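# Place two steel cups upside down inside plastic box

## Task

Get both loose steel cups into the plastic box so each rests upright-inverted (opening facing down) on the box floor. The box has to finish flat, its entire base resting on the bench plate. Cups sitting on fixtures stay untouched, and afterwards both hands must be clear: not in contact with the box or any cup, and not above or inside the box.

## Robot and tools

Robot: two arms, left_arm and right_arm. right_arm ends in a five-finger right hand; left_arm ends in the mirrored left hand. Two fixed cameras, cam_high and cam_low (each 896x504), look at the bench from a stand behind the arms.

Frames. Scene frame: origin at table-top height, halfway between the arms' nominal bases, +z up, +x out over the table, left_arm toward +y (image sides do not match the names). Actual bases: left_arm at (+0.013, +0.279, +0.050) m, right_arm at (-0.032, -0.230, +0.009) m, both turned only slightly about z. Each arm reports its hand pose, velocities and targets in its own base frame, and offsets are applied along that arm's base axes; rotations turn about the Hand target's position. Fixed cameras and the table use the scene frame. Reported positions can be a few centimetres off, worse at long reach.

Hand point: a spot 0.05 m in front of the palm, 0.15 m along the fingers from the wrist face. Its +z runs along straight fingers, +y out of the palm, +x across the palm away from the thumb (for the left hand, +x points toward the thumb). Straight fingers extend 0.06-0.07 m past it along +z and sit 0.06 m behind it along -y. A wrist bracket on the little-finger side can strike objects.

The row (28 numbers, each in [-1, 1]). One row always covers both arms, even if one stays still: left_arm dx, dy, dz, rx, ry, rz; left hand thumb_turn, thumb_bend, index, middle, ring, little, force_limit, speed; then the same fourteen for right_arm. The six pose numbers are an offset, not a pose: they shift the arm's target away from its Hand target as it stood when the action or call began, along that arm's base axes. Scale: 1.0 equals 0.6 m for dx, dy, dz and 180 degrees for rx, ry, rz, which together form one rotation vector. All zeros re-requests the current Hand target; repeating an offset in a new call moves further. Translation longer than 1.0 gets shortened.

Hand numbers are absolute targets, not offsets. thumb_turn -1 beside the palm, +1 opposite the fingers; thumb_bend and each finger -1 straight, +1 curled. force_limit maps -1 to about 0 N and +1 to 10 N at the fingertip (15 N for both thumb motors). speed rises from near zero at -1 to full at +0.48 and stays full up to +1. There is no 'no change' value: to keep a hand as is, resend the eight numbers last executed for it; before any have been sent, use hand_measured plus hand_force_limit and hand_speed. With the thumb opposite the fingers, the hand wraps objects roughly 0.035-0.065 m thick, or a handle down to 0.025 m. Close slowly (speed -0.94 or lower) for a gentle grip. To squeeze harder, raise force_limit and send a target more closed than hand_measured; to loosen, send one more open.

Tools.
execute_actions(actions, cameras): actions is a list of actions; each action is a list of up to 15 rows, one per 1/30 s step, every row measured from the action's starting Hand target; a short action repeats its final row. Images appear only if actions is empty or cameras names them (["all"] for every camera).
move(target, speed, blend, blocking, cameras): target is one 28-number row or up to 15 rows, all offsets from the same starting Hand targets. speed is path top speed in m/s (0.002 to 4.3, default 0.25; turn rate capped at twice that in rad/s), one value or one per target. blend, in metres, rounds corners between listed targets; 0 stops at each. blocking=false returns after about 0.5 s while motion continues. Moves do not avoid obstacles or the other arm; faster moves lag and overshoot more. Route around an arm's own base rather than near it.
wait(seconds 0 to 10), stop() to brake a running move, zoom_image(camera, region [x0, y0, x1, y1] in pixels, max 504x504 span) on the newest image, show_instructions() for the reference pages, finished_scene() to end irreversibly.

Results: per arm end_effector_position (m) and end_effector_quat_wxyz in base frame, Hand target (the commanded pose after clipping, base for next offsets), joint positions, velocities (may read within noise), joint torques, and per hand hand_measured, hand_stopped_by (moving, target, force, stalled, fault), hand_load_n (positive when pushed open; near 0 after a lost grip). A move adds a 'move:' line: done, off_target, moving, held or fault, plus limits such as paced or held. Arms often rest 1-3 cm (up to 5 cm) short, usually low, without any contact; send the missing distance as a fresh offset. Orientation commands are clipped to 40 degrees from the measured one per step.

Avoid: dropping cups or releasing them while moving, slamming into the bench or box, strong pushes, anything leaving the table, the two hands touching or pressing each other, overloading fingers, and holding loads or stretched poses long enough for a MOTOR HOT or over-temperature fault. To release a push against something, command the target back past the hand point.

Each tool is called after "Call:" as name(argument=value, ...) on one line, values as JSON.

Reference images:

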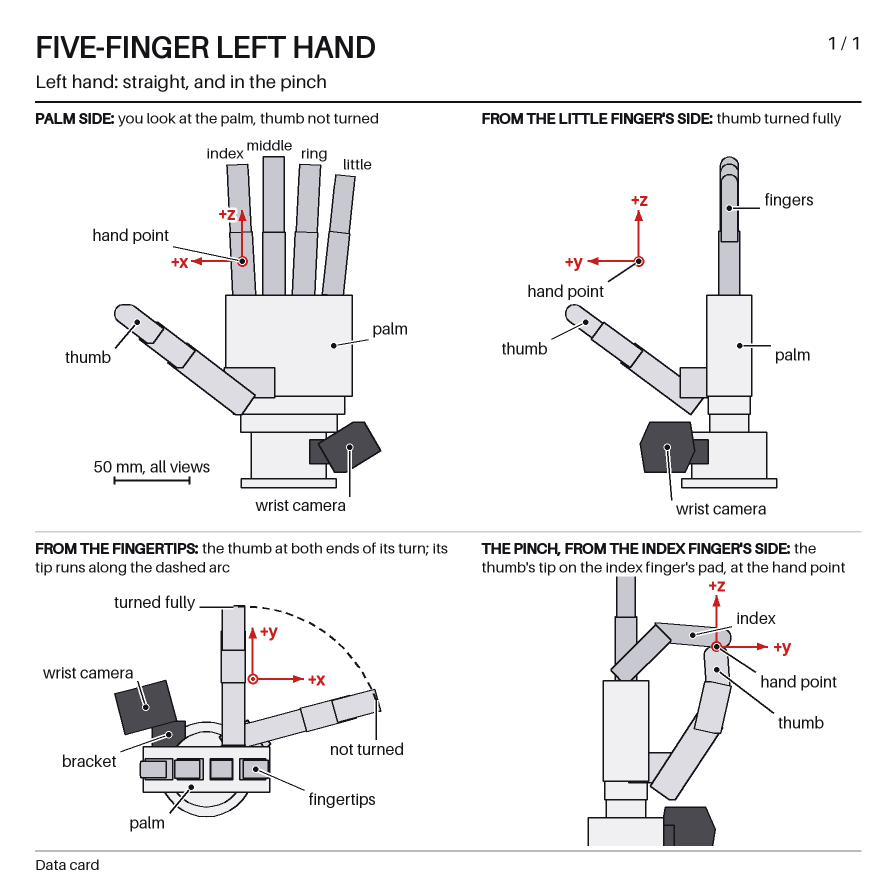

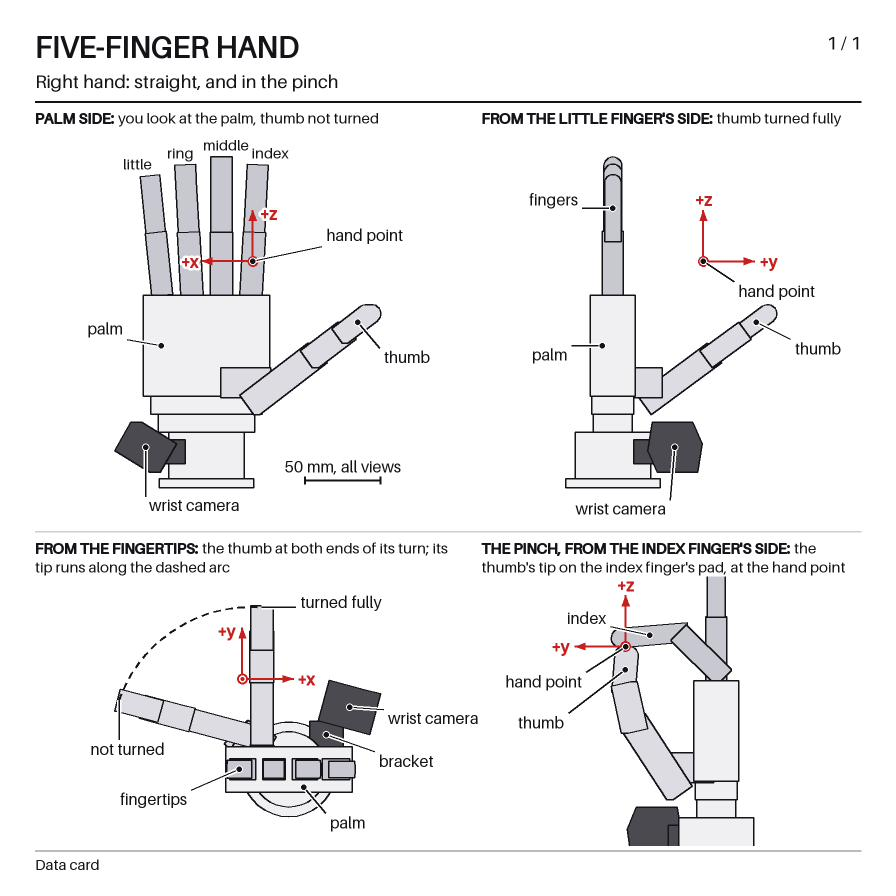

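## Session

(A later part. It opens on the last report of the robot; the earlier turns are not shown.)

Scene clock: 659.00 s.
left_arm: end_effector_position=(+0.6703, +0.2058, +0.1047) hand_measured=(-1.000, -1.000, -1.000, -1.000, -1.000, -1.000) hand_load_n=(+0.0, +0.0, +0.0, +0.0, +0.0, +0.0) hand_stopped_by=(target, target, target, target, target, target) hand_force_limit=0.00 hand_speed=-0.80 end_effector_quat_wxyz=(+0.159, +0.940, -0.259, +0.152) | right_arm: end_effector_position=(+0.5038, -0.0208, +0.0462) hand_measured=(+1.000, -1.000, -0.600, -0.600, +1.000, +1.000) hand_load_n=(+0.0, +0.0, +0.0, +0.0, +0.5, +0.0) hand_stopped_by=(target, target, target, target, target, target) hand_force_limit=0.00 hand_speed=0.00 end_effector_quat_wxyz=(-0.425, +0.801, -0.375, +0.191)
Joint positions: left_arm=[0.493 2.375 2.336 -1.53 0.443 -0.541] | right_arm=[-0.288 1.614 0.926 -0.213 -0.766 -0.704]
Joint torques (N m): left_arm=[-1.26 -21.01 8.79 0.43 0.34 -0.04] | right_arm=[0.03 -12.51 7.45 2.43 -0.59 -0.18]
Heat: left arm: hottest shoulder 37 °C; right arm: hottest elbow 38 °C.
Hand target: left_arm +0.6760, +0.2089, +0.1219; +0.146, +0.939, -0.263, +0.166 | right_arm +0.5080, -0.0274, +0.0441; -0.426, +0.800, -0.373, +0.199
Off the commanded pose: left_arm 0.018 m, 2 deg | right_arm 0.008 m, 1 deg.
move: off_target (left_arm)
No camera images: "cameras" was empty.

Call:
move(target=[0,0,0,0,0,0,-1,-1,-1,-1,-1,-1,0,-0.8,-0.012,0.0,-0.017,0,0,0,1,-1,-0.6,-0.6,1,1,0,0], cameras=["all"], speed=0.1)

Call:
zoom_image(camera="cam_high", region=[300, 190, 420, 290])

Call:
zoom_image(camera="cam_low", region=[320, 200, 480, 360])

Scene clock: 665.80 s.
left_arm: end_effector_position=(+0.6703, +0.2058, +0.1047) hand_measured=(-1.000, -1.000, -1.000, -1.000, -1.000, -1.000) hand_load_n=(+0.0, +0.0, +0.0, +0.0, +0.0, +0.0) hand_stopped_by=(target, target, target, target, target, target) hand_force_limit=0.00 hand_speed=-0.80 end_effector_quat_wxyz=(+0.159, +0.940, -0.259, +0.152) | right_arm: end_effector_position=(+0.4977, -0.0203, +0.0385) hand_measured=(+1.000, -1.000, -0.600, -0.600, +1.000, +1.000) hand_load_n=(+0.0, +0.0, -0.5, +0.0, +0.0, +0.0) hand_stopped_by=(target, target, target, target, target, target) hand_force_limit=0.00 hand_speed=0.00 end_effector_quat_wxyz=(-0.426, +0.801, -0.373, +0.193)
Joint positions: left_arm=[0.493 2.375 2.336 -1.53 0.443 -0.541] | right_arm=[-0.291 1.614 0.898 -0.184 -0.769 -0.709]
Joint torques (N m): left_arm=[-1.55 -21.48 8.72 0.46 0.41 -0.05] | right_arm=[-0.21 -11.93 7.15 2.4 -0.61 -0.18]
Heat: left arm: hottest shoulder 37 °C; right arm: hottest elbow 38 °C.
Hand target: left_arm +0.6760, +0.2089, +0.1219; +0.146, +0.939, -0.263, +0.166 | right_arm +0.5007, -0.0273, +0.0339; -0.426, +0.800, -0.373, +0.199
Off the commanded pose: left_arm 0.018 m, 2 deg | right_arm 0.009 m, 1 deg.
move: off_target (left_arm)

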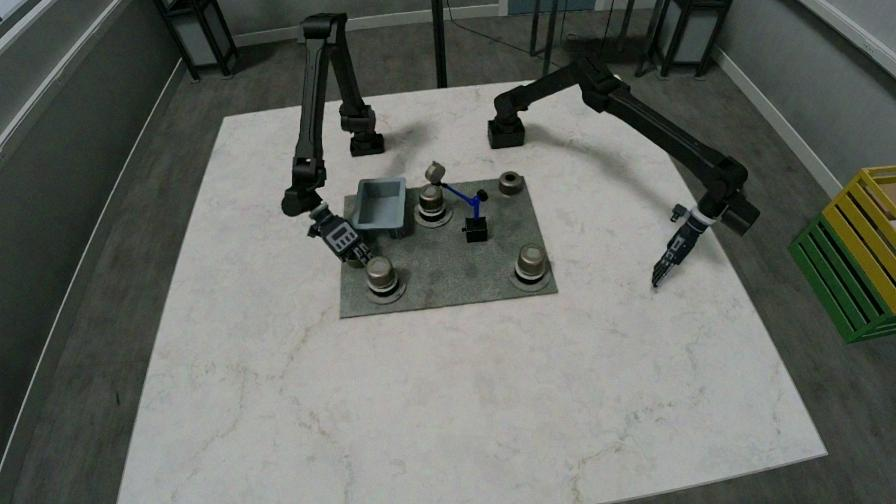

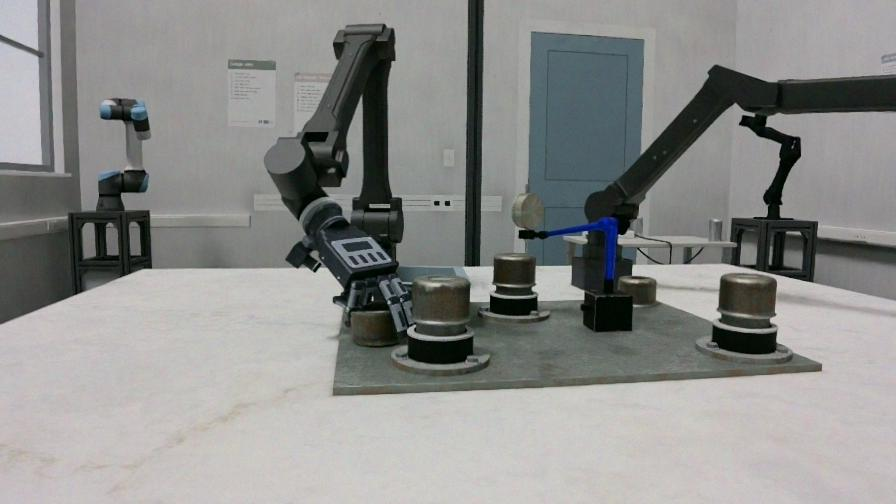

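Scaled by 4.200 from the camera's 896x504 image, which has a finer 1280x720 frame.

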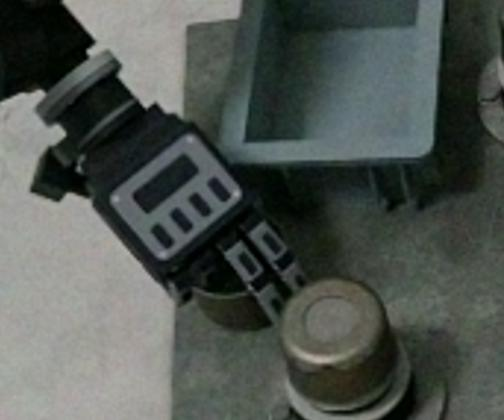

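Scaled by 3.150 from the camera's 896x504 image, which has a finer 1280x720 frame.

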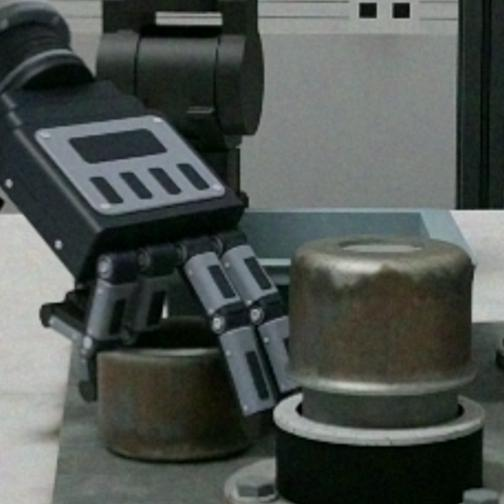

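Call:
execute_actions(actions=[[[0,0,0,0,0,0,-1,-1,-1,-1,-1,-1,0,-0.8,0,0,0,0,0,0,1,0.0,0.1,0.1,1,1,-0.4,-0.9]]], cameras=[])

Call:
wait(seconds=3, cameras=["all"])

Call:
zoom_image(camera="cam_low", region=[320, 200, 480, 360])

Scene clock: 677.63 s.
left_arm: end_effector_position=(+0.6703, +0.2058, +0.1047) hand_measured=(-1.000, -1.000, -1.000, -1.000, -1.000, -1.000) hand_load_n=(+0.0, -0.5, +0.0, +0.0, -0.5, +0.0) hand_stopped_by=(target, target, target, target, target, target) hand_force_limit=0.00 hand_speed=-0.80 end_effector_quat_wxyz=(+0.159, +0.940, -0.259, +0.152) | right_arm: end_effector_position=(+0.4988, -0.0201, +0.0395) hand_measured=(+1.000, -0.846, -0.230, -0.258, +1.000, +1.000) hand_load_n=(+0.0, +9.5, +4.5, +3.0, +0.0, +0.0) hand_stopped_by=(target, force, force, force, target, target) hand_force_limit=-0.40 hand_speed=-0.90 end_effector_quat_wxyz=(-0.428, +0.801, -0.371, +0.195)
Joint positions: left_arm=[0.493 2.375 2.336 -1.53 0.443 -0.541] | right_arm=[-0.291 1.614 0.898 -0.177 -0.774 -0.71]
Joint torques (N m): left_arm=[-0.03 -22.12 8.8 0.39 0.35 -0.03] | right_arm=[-0.15 -11.93 7.16 2.18 -0.45 -0.16]
Heat: left arm: hottest shoulder 37 °C; right arm: hottest elbow 37 °C.
Hand target: left_arm +0.6760, +0.2089, +0.1219; +0.146, +0.939, -0.263, +0.166 | right_arm +0.5008, -0.0274, +0.0339; -0.426, +0.800, -0.373, +0.199
Off the commanded pose: left_arm 0.018 m, 2 deg | right_arm 0.009 m, 1 deg.
No camera images: "cameras" was empty.

Scene clock: 680.63 s.
left_arm: end_effector_position=(+0.6703, +0.2058, +0.1047) hand_measured=(-1.000, -1.000, -1.000, -1.000, -1.000, -1.000) hand_load_n=(+0.0, +0.0, +0.0, +0.0, +0.0, +0.0) hand_stopped_by=(target, target, target, target, target, target) hand_force_limit=0.00 hand_speed=-0.80 end_effector_quat_wxyz=(+0.159, +0.940, -0.259, +0.152) | right_arm: end_effector_position=(+0.4988, -0.0201, +0.0395) hand_measured=(+1.000, -0.846, -0.230, -0.258, +1.000, +1.000) hand_load_n=(+0.0, +10.0, +4.5, +2.5, +0.0, +0.0) hand_stopped_by=(target, force, force, force, target, target) hand_force_limit=-0.40 hand_speed=-0.90 end_effector_quat_wxyz=(-0.428, +0.801, -0.371, +0.195)
Joint positions: left_arm=[0.493 2.375 2.336 -1.53 0.443 -0.541] | right_arm=[-0.291 1.614 0.898 -0.177 -0.774 -0.71]
Joint torques (N m): left_arm=[-1.03 -21.42 8.62 0.46 0.38 -0.02] | right_arm=[-0.15 -11.99 7.2 2.11 -0.46 -0.16]
Heat: left arm: hottest shoulder 37 °C; right arm: hottest elbow 37 °C.
Hand target: left_arm +0.6760, +0.2089, +0.1219; +0.146, +0.939, -0.263, +0.166 | right_arm +0.5008, -0.0274, +0.0339; -0.426, +0.800, -0.373, +0.199
Off the commanded pose: left_arm 0.018 m, 2 deg | right_arm 0.009 m, 1 deg.
wait: 3.00 s; at rest by 0.17 s

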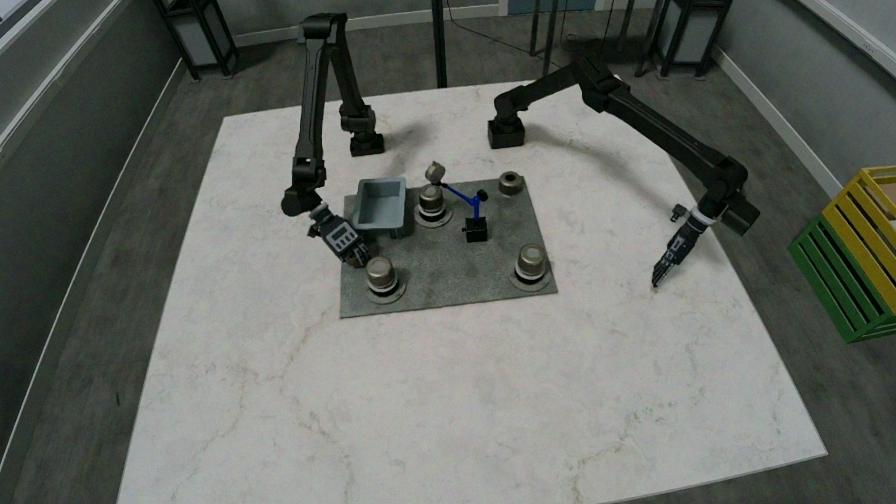

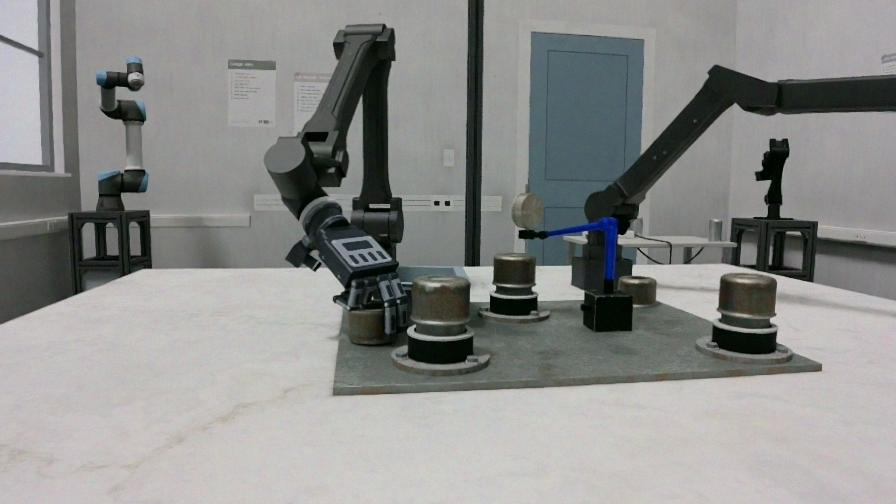

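Scaled by 3.150 from the camera's 896x504 image, which has a finer 1280x720 frame.

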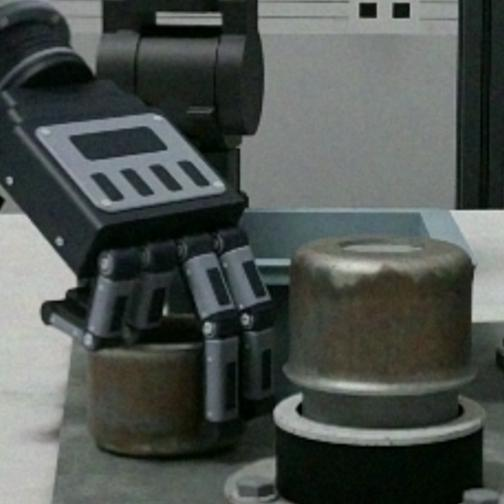

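Call:
move(target=[0,0,0,0,0,0,-1,-1,-1,-1,-1,-1,0,-0.8,0,0,0.2,0,0,0,1,0.0,0.1,0.1,1,1,-0.4,-0.9], cameras=["all"], speed=0.1)

Call:
zoom_image(camera="cam_low", region=[300, 150, 460, 310])

Scene clock: 693.17 s.
left_arm: end_effector_position=(+0.6703, +0.2058, +0.1047) hand_measured=(-1.000, -1.000, -1.000, -1.000, -1.000, -1.000) hand_load_n=(+0.0, -0.5, +0.0, +0.0, +0.0, +0.0) hand_stopped_by=(target, target, target, target, target, target) hand_force_limit=0.00 hand_speed=-0.80 end_effector_quat_wxyz=(+0.159, +0.940, -0.259, +0.152) | right_arm: end_effector_position=(+0.4819, -0.0163, +0.1200) hand_measured=(+1.000, -0.846, -0.230, -0.258, +1.000, +1.000) hand_load_n=(+0.0, +10.0, +4.5, +2.5, +0.0, +0.0) hand_stopped_by=(target, force, force, force, target, target) hand_force_limit=-0.40 hand_speed=-0.90 end_effector_quat_wxyz=(-0.420, +0.804, -0.387, +0.165)
Joint positions: left_arm=[0.493 2.375 2.336 -1.53 0.443 -0.541] | right_arm=[-0.291 1.47 1.004 -0.501 -0.768 -0.715]
Joint torques (N m): left_arm=[-0.5 -20.48 8.66 0.27 0.4 -0.01] | right_arm=[-0.15 -14.27 12.62 1.28 -0.68 -0.11]
Heat: left arm: hottest shoulder 37 °C; right arm: hottest elbow 36 °C.
Hand target: left_arm +0.6760, +0.2089, +0.1219; +0.146, +0.939, -0.263, +0.166 | right_arm +0.5007, -0.0273, +0.1539; -0.426, +0.800, -0.373, +0.199
Off the commanded pose: left_arm 0.018 m, 2 deg | right_arm 0.040 m, 4 deg.
move: off_target (left_arm, right_arm)

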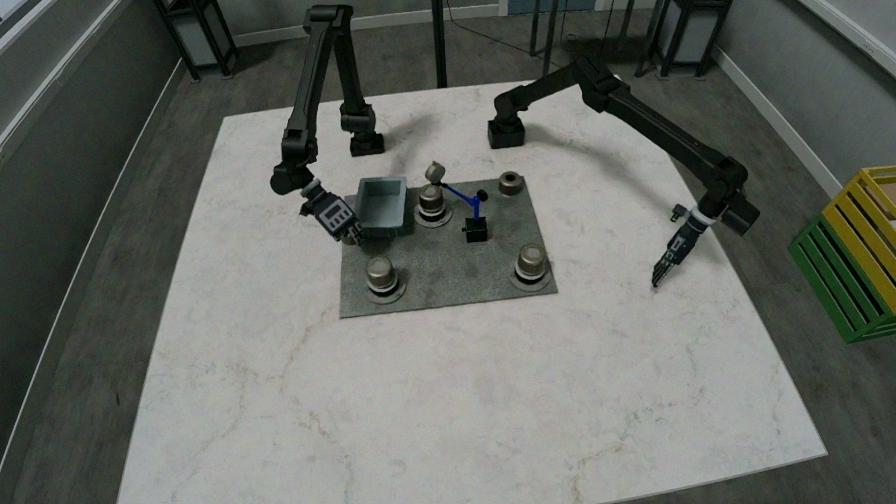

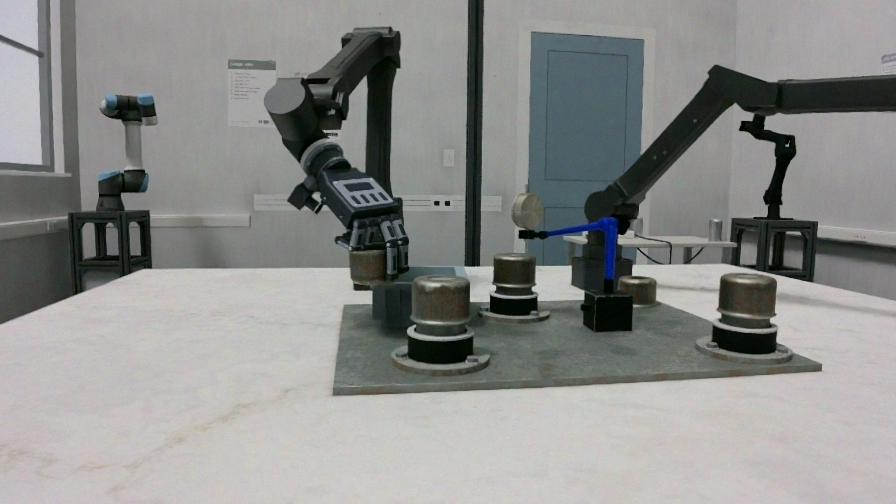

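Scaled by 3.150 from the camera's 896x504 image, which has a finer 1280x720 frame.

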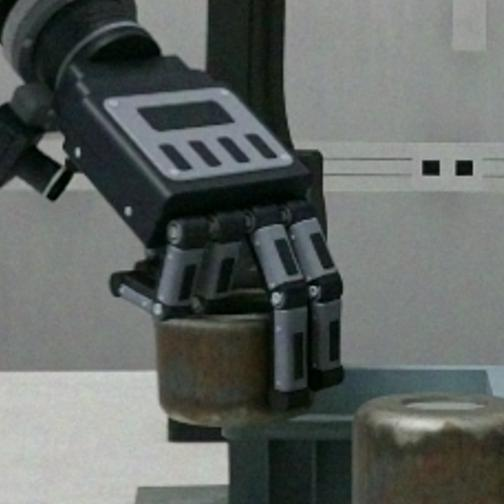

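Call:
move(target=[0,0,0,0,0,0,-1,-1,-1,-1,-1,-1,0,-0.8,0.2233,-0.3883,0.06,0,0,-0.2222,1,0.0,0.1,0.1,1,1,-0.4,-0.9], cameras=["all"], speed=0.15)

Call:
zoom_image(camera="cam_low", region=[50, 100, 300, 350])

Scene clock: 707.93 s.
left_arm: end_effector_position=(+0.6703, +0.2058, +0.1047) hand_measured=(-1.000, -1.000, -1.000, -1.000, -1.000, -1.000) hand_load_n=(+0.0, +0.0, +0.0, +0.0, +0.0, +0.0) hand_stopped_by=(target, target, target, target, target, target) hand_force_limit=0.00 hand_speed=-0.80 end_effector_quat_wxyz=(+0.159, +0.940, -0.259, +0.152) | right_arm: end_effector_position=(+0.6133, -0.2426, +0.1582) hand_measured=(+1.000, -0.846, -0.230, -0.258, +1.000, +1.000) hand_load_n=(+0.0, +10.0, +4.5, +2.5, +0.0, +0.0) hand_stopped_by=(target, force, force, force, target, target) hand_force_limit=-0.40 hand_speed=-0.90 end_effector_quat_wxyz=(-0.322, +0.635, -0.635, +0.299)
Joint positions: left_arm=[0.493 2.375 2.336 -1.53 0.443 -0.541] | right_arm=[-0.512 1.74 1.425 -0.422 -0.424 -0.322]
Joint torques (N m): left_arm=[-0.73 -22.01 8.79 0.4 0.42 -0.03] | right_arm=[0.09 -16.85 14.23 2.85 -0.32 -0.02]
Heat: left arm: hottest shoulder 37 °C; right arm: hottest elbow 37 °C.
Hand target: left_arm +0.6760, +0.2089, +0.1219; +0.146, +0.939, -0.263, +0.166 | right_arm +0.6347, -0.2603, +0.1899; -0.332, +0.624, -0.624, +0.332
Off the commanded pose: left_arm 0.018 m, 2 deg | right_arm 0.042 m, 4 deg.
move: off_target (left_arm, right_arm)

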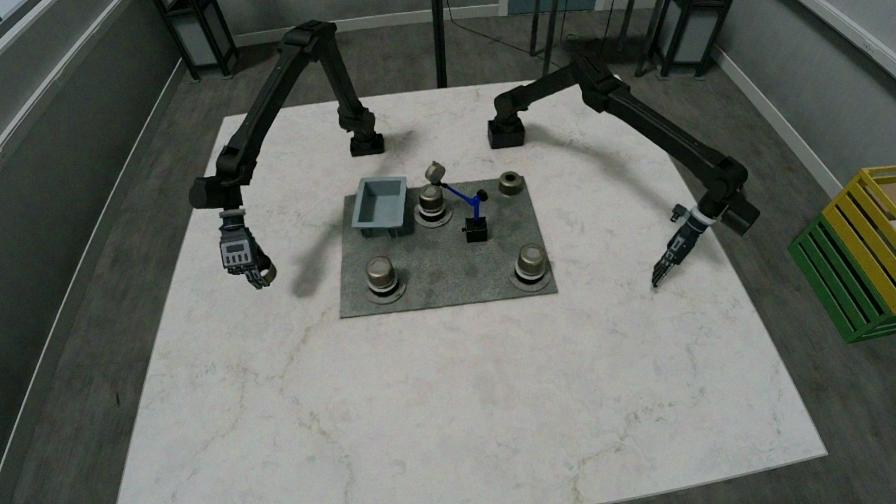

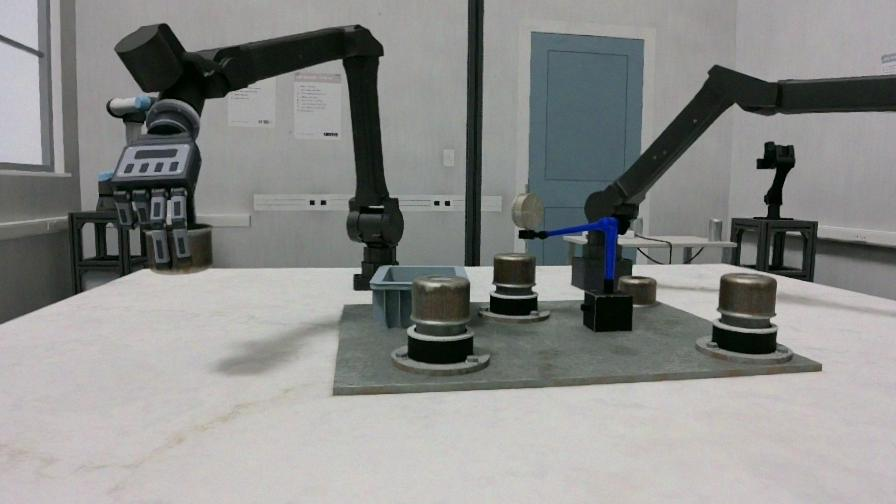

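Scaled by 2.016 from the camera's 896x504 image, which has a finer 1280x720 frame.

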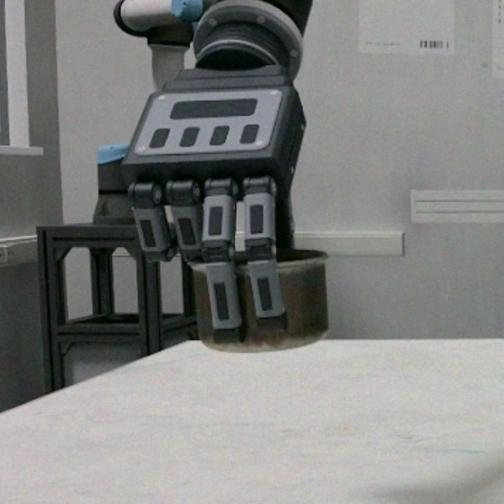

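Call:
execute_actions(actions=[[[0,0,0,0,0,0,-1,-1,-1,-1,-1,-1,0,-0.8,0,0,0,0,0,0,1,0.05,0.2,0.2,1,1,0.4,-0.9]]], cameras=[])

Call:
wait(seconds=1.5, cameras=[])

Scene clock: 717.80 s.
left_arm: end_effector_position=(+0.6703, +0.2058, +0.1047) hand_measured=(-1.000, -1.000, -1.000, -1.000, -1.000, -1.000) hand_load_n=(+0.0, +0.0, +0.0, +0.0, +0.0, +0.0) hand_stopped_by=(target, target, target, target, target, target) hand_force_limit=0.00 hand_speed=-0.80 end_effector_quat_wxyz=(+0.159, +0.940, -0.259, +0.152) | right_arm: end_effector_position=(+0.6133, -0.2426, +0.1582) hand_measured=(+1.000, -0.850, -0.214, -0.242, +1.000, +1.000) hand_load_n=(+0.5, +13.0, +8.0, +6.5, +0.5, +0.5) hand_stopped_by=(target, force, force, force, target, target) hand_force_limit=0.40 hand_speed=-0.90 end_effector_quat_wxyz=(-0.322, +0.635, -0.635, +0.299)
Joint positions: left_arm=[0.493 2.375 2.336 -1.53 0.443 -0.541] | right_arm=[-0.512 1.74 1.425 -0.422 -0.424 -0.321]
Joint torques (N m): left_arm=[-0.5 -21.95 8.73 0.47 0.37 -0.06] | right_arm=[0.15 -16.97 14.23 2.84 -0.31 0]
Heat: left arm: hottest shoulder 38 °C; right arm: hottest elbow 38 °C.
Hand target: left_arm +0.6760, +0.2089, +0.1219; +0.146, +0.939, -0.263, +0.166 | right_arm +0.6347, -0.2603, +0.1899; -0.332, +0.624, -0.624, +0.332
Off the commanded pose: left_arm 0.018 m, 2 deg | right_arm 0.042 m, 4 deg.
No camera images: "cameras" was empty.

Scene clock: 719.30 s.
left_arm: end_effector_position=(+0.6703, +0.2058, +0.1047) hand_measured=(-1.000, -1.000, -1.000, -1.000, -1.000, -1.000) hand_load_n=(+0.0, +0.0, +0.0, +0.0, +0.0, +0.0) hand_stopped_by=(target, target, target, target, target, target) hand_force_limit=0.00 hand_speed=-0.80 end_effector_quat_wxyz=(+0.159, +0.940, -0.259, +0.152) | right_arm: end_effector_position=(+0.6133, -0.2426, +0.1582) hand_measured=(+1.000, -0.850, -0.214, -0.242, +1.000, +1.000) hand_load_n=(+0.0, +13.5, +8.0, +7.0, +0.0, +0.0) hand_stopped_by=(target, force, force, force, target, target) hand_force_limit=0.40 hand_speed=-0.90 end_effector_quat_wxyz=(-0.322, +0.635, -0.635, +0.299)
Joint positions: left_arm=[0.493 2.375 2.336 -1.53 0.443 -0.541] | right_arm=[-0.512 1.74 1.425 -0.422 -0.424 -0.321]
Joint torques (N m): left_arm=[-0.26 -21.6 8.81 0.68 0.41 -0.1] | right_arm=[-0.09 -17.14 14.22 2.85 -0.31 0.01]
Heat: left arm: hottest shoulder 38 °C; right arm: hottest elbow 38 °C.
Hand target: left_arm +0.6760, +0.2089, +0.1219; +0.146, +0.939, -0.263, +0.166 | right_arm +0.6347, -0.2603, +0.1899; -0.332, +0.624, -0.624, +0.332
Off the commanded pose: left_arm 0.018 m, 2 deg | right_arm 0.042 m, 4 deg.
wait: 1.50 s; at rest by 0.17 s
No camera images: "cameras" was empty.

Call:
move(target=[0,0,0,0,0,0,-1,-1,-1,-1,-1,-1,0,-0.8,0,0,0,-0.5,0,0,1,0.05,0.2,0.2,1,1,0.4,-0.9], cameras=["all"], speed=0.2)

Call:
zoom_image(camera="cam_low", region=[50, 100, 300, 350])

Call:
zoom_image(camera="cam_high", region=[160, 180, 320, 320])

Scene clock: 729.20 s.
left_arm: end_effector_position=(+0.6703, +0.2058, +0.1047) hand_measured=(-1.000, -1.000, -1.000, -1.000, -1.000, -1.000) hand_load_n=(+0.5, +0.0, +0.0, +0.5, +0.0, +0.5) hand_stopped_by=(target, target, target, target, target, target) hand_force_limit=0.00 hand_speed=-0.80 end_effector_quat_wxyz=(+0.159, +0.940, -0.259, +0.152) | right_arm: end_effector_position=(+0.6264, -0.2657, +0.1745) hand_measured=(+1.000, -0.850, -0.214, -0.242, +1.000, +1.000) hand_load_n=(+1.5, +13.0, +8.0, +7.0, +0.0, +0.0) hand_stopped_by=(target, force, force, force, target, target) hand_force_limit=0.40 hand_speed=-0.90 end_effector_quat_wxyz=(+0.204, +0.689, -0.217, +0.661)
Joint positions: left_arm=[0.493 2.375 2.336 -1.53 0.443 -0.541] | right_arm=[-0.209 1.782 1.001 0.734 0.395 -1.547]
Joint torques (N m): left_arm=[-1.32 -21.71 8.8 0.76 0.41 -0.02] | right_arm=[1.44 -15.79 8.36 3.84 0 -0.35]
Heat: left arm: hottest shoulder 38 °C; right arm: hottest elbow 39 °C.
Hand target: left_arm +0.6760, +0.2089, +0.1219; +0.146, +0.939, -0.263, +0.166 | right_arm +0.6346, -0.2604, +0.1900; +0.207, +0.676, -0.207, +0.677
Off the commanded pose: left_arm 0.018 m, 2 deg | right_arm 0.018 m, 3 deg.
move: off_target (left_arm, right_arm)

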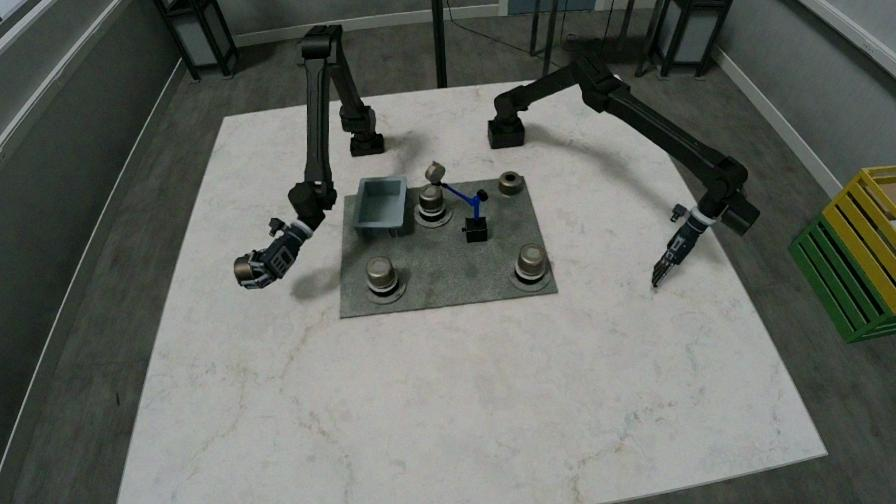

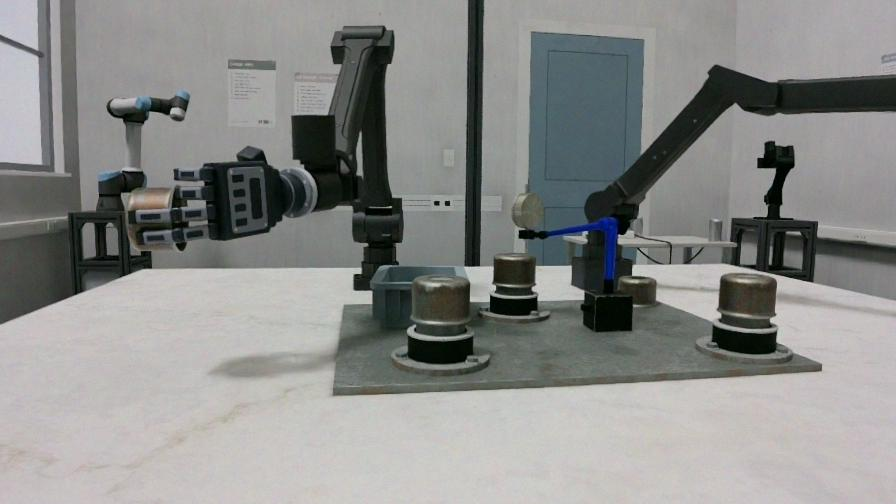

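Scaled by 2.016 from the camera's 896x504 image, which has a finer 1280x720 frame.

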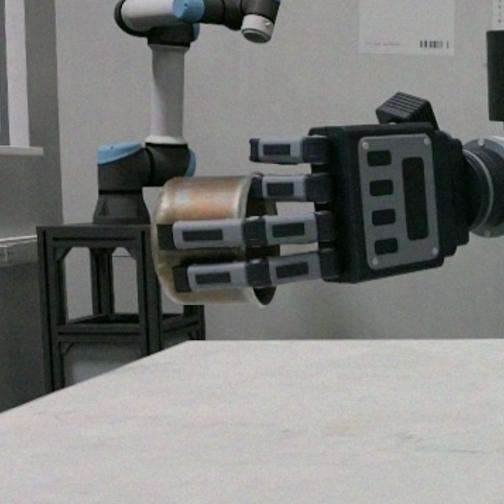

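Scaled by 3.150 from the camera's 896x504 image, which has a finer 1280x720 frame.

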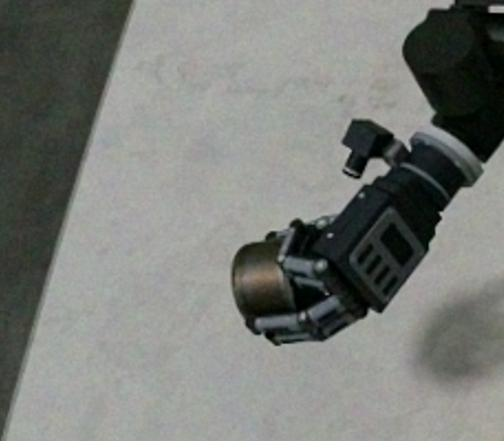

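Call:
move(target=[0,0,0,0,0,0,-1,-1,-1,-1,-1,-1,0,-0.8,0,0,-0.2,0,0,0,1,0.05,0.2,0.2,1,1,0.4,-0.9], cameras=["all"], speed=0.12)

Call:
zoom_image(camera="cam_low", region=[50, 170, 300, 420])

Scene clock: 748.93 s.
left_arm: end_effector_position=(+0.6703, +0.2058, +0.1047) hand_measured=(-1.000, -1.000, -1.000, -1.000, -1.000, -1.000) hand_load_n=(+0.5, +0.0, +0.0, +0.0, +0.0, +0.0) hand_stopped_by=(target, target, target, target, target, target) hand_force_limit=0.00 hand_speed=-0.80 end_effector_quat_wxyz=(+0.159, +0.940, -0.259, +0.152) | right_arm: end_effector_position=(+0.6244, -0.2653, +0.0496) hand_measured=(+1.000, -0.850, -0.214, -0.242, +1.000, +1.000) hand_load_n=(+1.5, +13.0, +8.0, +7.0, +0.0, +0.0) hand_stopped_by=(target, force, force, force, target, target) hand_force_limit=0.40 hand_speed=-0.90 end_effector_quat_wxyz=(+0.205, +0.692, -0.216, +0.657)
Joint positions: left_arm=[0.493 2.375 2.336 -1.53 0.443 -0.541] | right_arm=[-0.209 2.06 0.973 1.03 0.395 -1.548]
Joint torques (N m): left_arm=[-1.2 -22.36 8.7 0.7 0.32 -0.04] | right_arm=[1.44 -17.9 6.41 3.84 -0.01 -0.34]
Heat: left arm: hottest shoulder 38 °C; right arm: hottest elbow 38 °C.
Hand target: left_arm +0.6760, +0.2089, +0.1219; +0.146, +0.939, -0.263, +0.166 | right_arm +0.6346, -0.2604, +0.0699; +0.207, +0.676, -0.206, +0.676
Off the commanded pose: left_arm 0.018 m, 2 deg | right_arm 0.023 m, 3 deg.
move: off_target (left_arm, right_arm)

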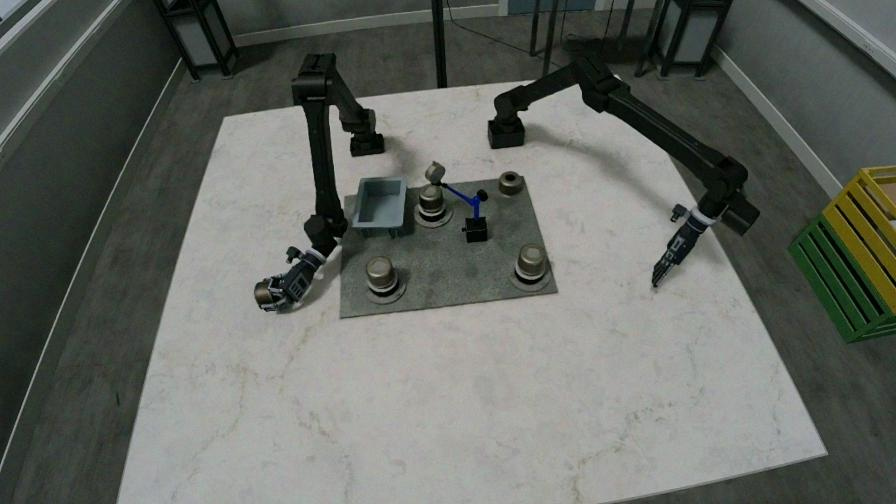

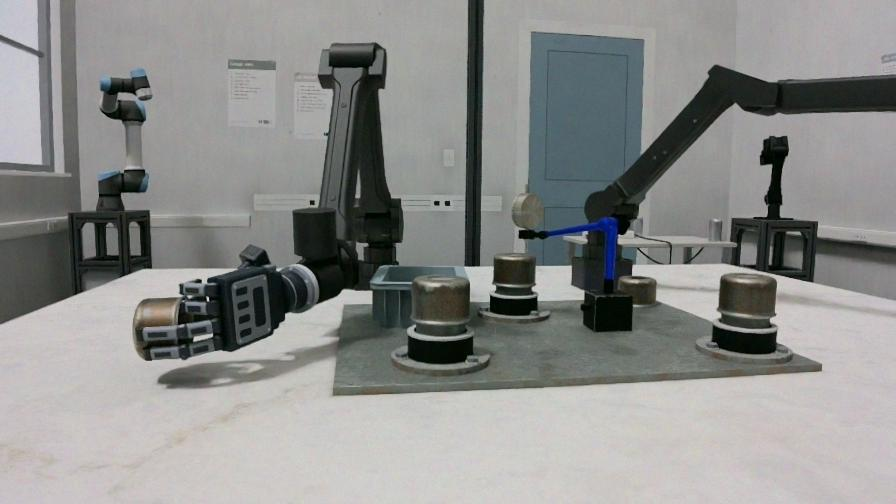

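Scaled by 2.016 from the camera's 896x504 image, which has a finer 1280x720 frame.

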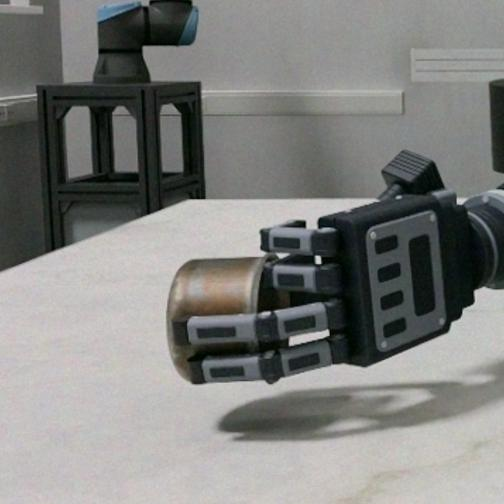

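Call:
move(target=[0,0,0,0,0,0,-1,-1,-1,-1,-1,-1,0,-0.8,0,0,-0.05,0,0,0,1,0.05,0.2,0.2,1,1,0.4,-0.9], cameras=["all"], speed=0.08)

Call:
zoom_image(camera="cam_low", region=[50, 170, 380, 420])

Scene clock: 756.53 s.
left_arm: end_effector_position=(+0.6703, +0.2058, +0.1047) hand_measured=(-1.000, -1.000, -1.000, -1.000, -1.000, -1.000) hand_load_n=(+0.0, +0.0, +0.0, +0.0, +0.0, +0.0) hand_stopped_by=(target, target, target, target, target, target) hand_force_limit=0.00 hand_speed=-0.80 end_effector_quat_wxyz=(+0.159, +0.940, -0.259, +0.152) | right_arm: end_effector_position=(+0.6216, -0.2648, +0.0251) hand_measured=(+1.000, -0.850, -0.214, -0.242, +1.000, +1.000) hand_load_n=(+1.0, +13.5, +7.0, +6.5, +0.0, +0.0) hand_stopped_by=(target, force, force, force, target, target) hand_force_limit=0.40 hand_speed=-0.90 end_effector_quat_wxyz=(+0.206, +0.691, -0.215, +0.659)
Joint positions: left_arm=[0.493 2.375 2.336 -1.53 0.443 -0.541] | right_arm=[-0.209 2.123 0.973 1.1 0.395 -1.553]
Joint torques (N m): left_arm=[-1.14 -21.19 8.76 0.31 0.38 -0.05] | right_arm=[1.44 -17.08 6.69 3.63 -0.02 -0.32]
Heat: left arm: hottest shoulder 38 °C; right arm: hottest elbow 38 °C.
Hand target: left_arm +0.6760, +0.2089, +0.1219; +0.146, +0.939, -0.263, +0.166 | right_arm +0.6346, -0.2604, +0.0399; +0.207, +0.676, -0.206, +0.676
Off the commanded pose: left_arm 0.018 m, 2 deg | right_arm 0.020 m, 3 deg.
move: off_target (left_arm, right_arm)

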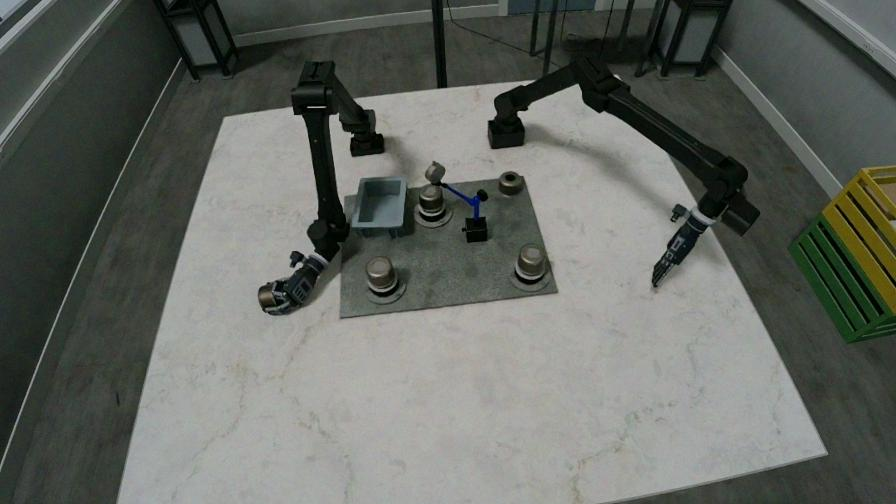

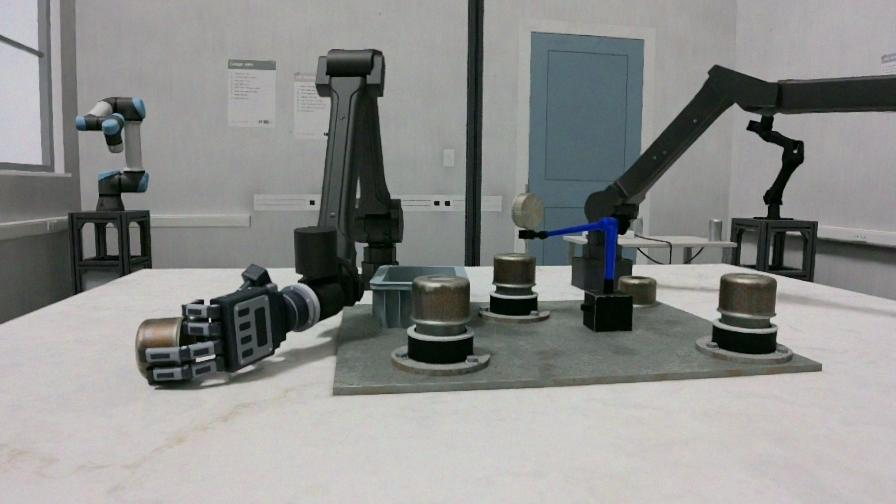

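Scaled by 1.527 from the camera's 896x504 image, which has a finer 1280x720 frame.

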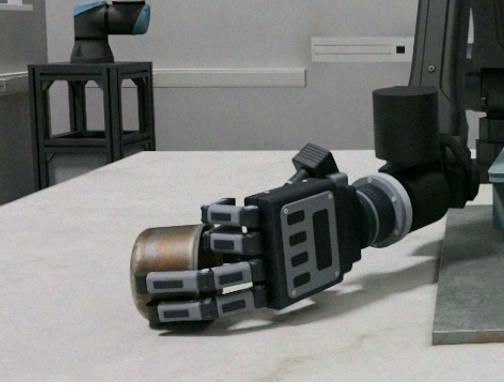

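Call:
zoom_image(camera="cam_low", region=[120, 290, 260, 400])

Call:
zoom_image(camera="cam_high", region=[240, 220, 380, 330])

Scaled by 3.600 from the camera's 896x504 image, which has a finer 1280x720 frame.

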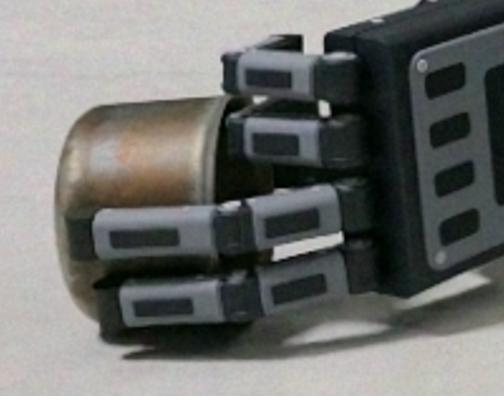

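Scaled by 3.600 from the camera's 896x504 image, which has a finer 1280x720 frame.

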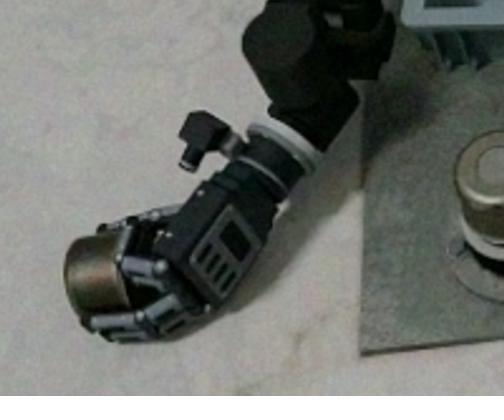

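Call:
move(target=[0,0,0,0,0,0,-1,-1,-1,-1,-1,-1,0,-0.8,0,0,-0.0167,0,0,0,1,0.05,0.2,0.2,1,1,0.4,-0.9], cameras=["all"], speed=0.05)

Call:
zoom_image(camera="cam_low", region=[120, 290, 260, 400])

Scene clock: 774.67 s.
left_arm: end_effector_position=(+0.6703, +0.2058, +0.1047) hand_measured=(-1.000, -1.000, -1.000, -1.000, -1.000, -1.000) hand_load_n=(+0.0, +0.0, +0.0, +0.0, +0.0, +0.0) hand_stopped_by=(target, target, target, target, target, target) hand_force_limit=0.00 hand_speed=-0.80 end_effector_quat_wxyz=(+0.159, +0.940, -0.259, +0.152) | right_arm: end_effector_position=(+0.6215, -0.2649, +0.0245) hand_measured=(+1.000, -0.850, -0.214, -0.242, +1.000, +1.000) hand_load_n=(+0.5, +13.5, +7.0, +6.5, +0.0, +0.0) hand_stopped_by=(target, force, force, force, target, target) hand_force_limit=0.40 hand_speed=-0.90 end_effector_quat_wxyz=(+0.207, +0.686, -0.214, +0.665)
Joint positions: left_arm=[0.493 2.375 2.336 -1.53 0.443 -0.541] | right_arm=[-0.209 2.134 0.973 1.126 0.395 -1.556]
Joint torques (N m): left_arm=[-0.85 -21.42 8.73 0.31 0.43 -0.01] | right_arm=[1.49 -15.74 7.02 3.4 -0.03 -0.28]
Heat: left arm: hottest shoulder 38 °C; right arm: hottest elbow 37 °C.
Hand target: left_arm +0.6760, +0.2089, +0.1219; +0.146, +0.939, -0.263, +0.166 | right_arm +0.6346, -0.2604, +0.0298; +0.207, +0.676, -0.206, +0.676
Off the commanded pose: left_arm 0.018 m, 2 deg | right_arm 0.015 m, 2 deg.
move: off_target (left_arm, right_arm)

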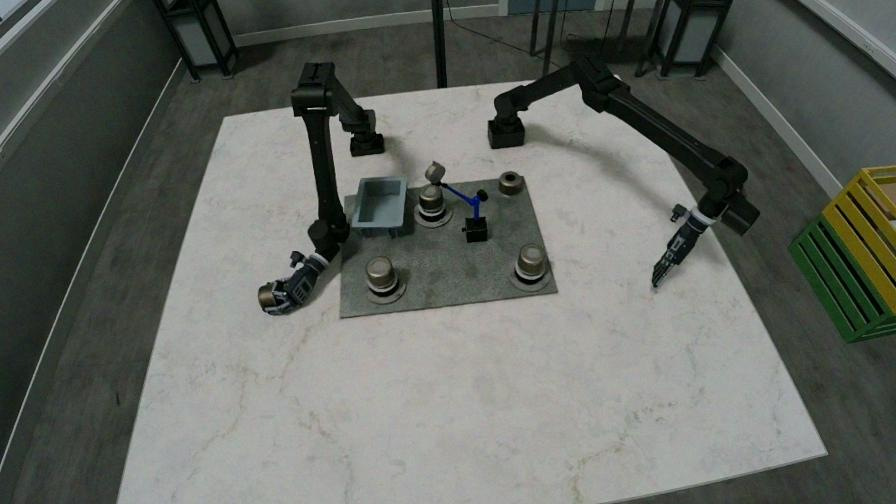

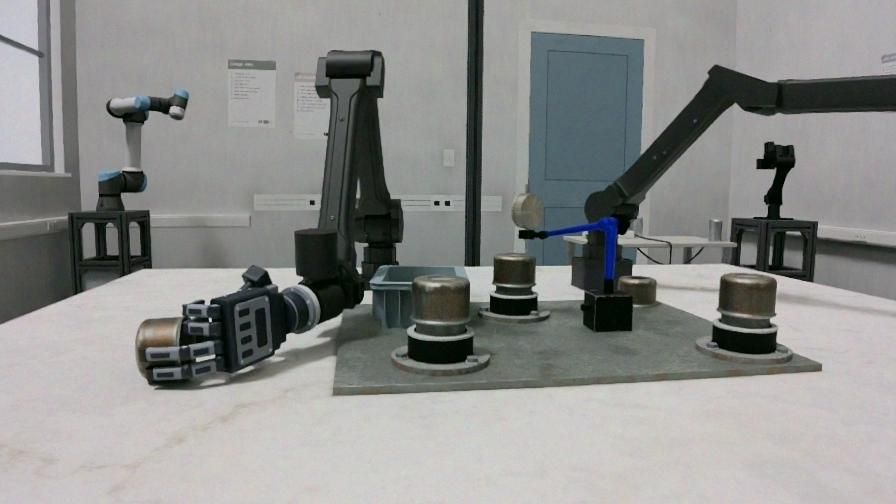

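Scaled by 3.600 from the camera's 896x504 image, which has a finer 1280x720 frame.

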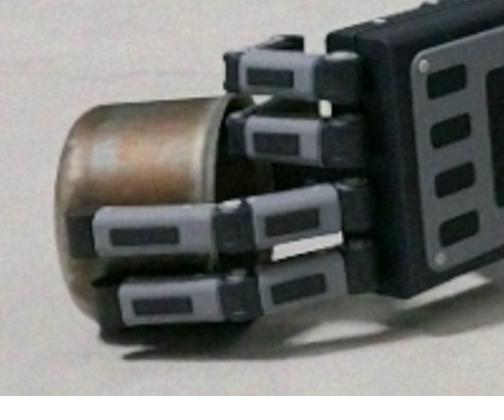

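Call:
move(target=[0,0,0,0,0,0,-1,-1,-1,-1,-1,-1,0,-0.8,0,0,0.02,0,0,0,1,0.05,0.2,0.2,1,1,0.4,-0.9], cameras=[], speed=0.05)

Scene clock: 783.20 s.
left_arm: end_effector_position=(+0.6703, +0.2058, +0.1047) hand_measured=(-1.000, -1.000, -1.000, -1.000, -1.000, -1.000) hand_load_n=(+0.0, +0.0, +0.0, +0.0, +0.0, +0.0) hand_stopped_by=(target, target, target, target, target, target) hand_force_limit=0.00 hand_speed=-0.80 end_effector_quat_wxyz=(+0.159, +0.940, -0.259, +0.152) | right_arm: end_effector_position=(+0.6215, -0.2649, +0.0245) hand_measured=(+1.000, -0.850, -0.214, -0.242, +1.000, +1.000) hand_load_n=(+0.5, +13.5, +7.0, +6.5, +0.0, +0.0) hand_stopped_by=(target, force, force, force, target, target) hand_force_limit=0.40 hand_speed=-0.90 end_effector_quat_wxyz=(+0.207, +0.686, -0.214, +0.665)
Joint positions: left_arm=[0.493 2.375 2.336 -1.53 0.443 -0.541] | right_arm=[-0.209 2.134 0.973 1.126 0.395 -1.556]
Joint torques (N m): left_arm=[-0.73 -20.95 8.72 0.76 0.42 -0.08] | right_arm=[1.49 -18.26 6.6 2.28 -0.03 -0.28]
Heat: left arm: hottest shoulder 38 °C; right arm: hottest elbow 37 °C.
Hand target: left_arm +0.6760, +0.2089, +0.1219; +0.146, +0.939, -0.263, +0.166 | right_arm +0.6346, -0.2604, +0.0418; +0.207, +0.676, -0.207, +0.676
Off the commanded pose: left_arm 0.018 m, 2 deg | right_arm 0.022 m, 2 deg.
move: off_target (left_arm, right_arm)
No camera images: "cameras" was empty.


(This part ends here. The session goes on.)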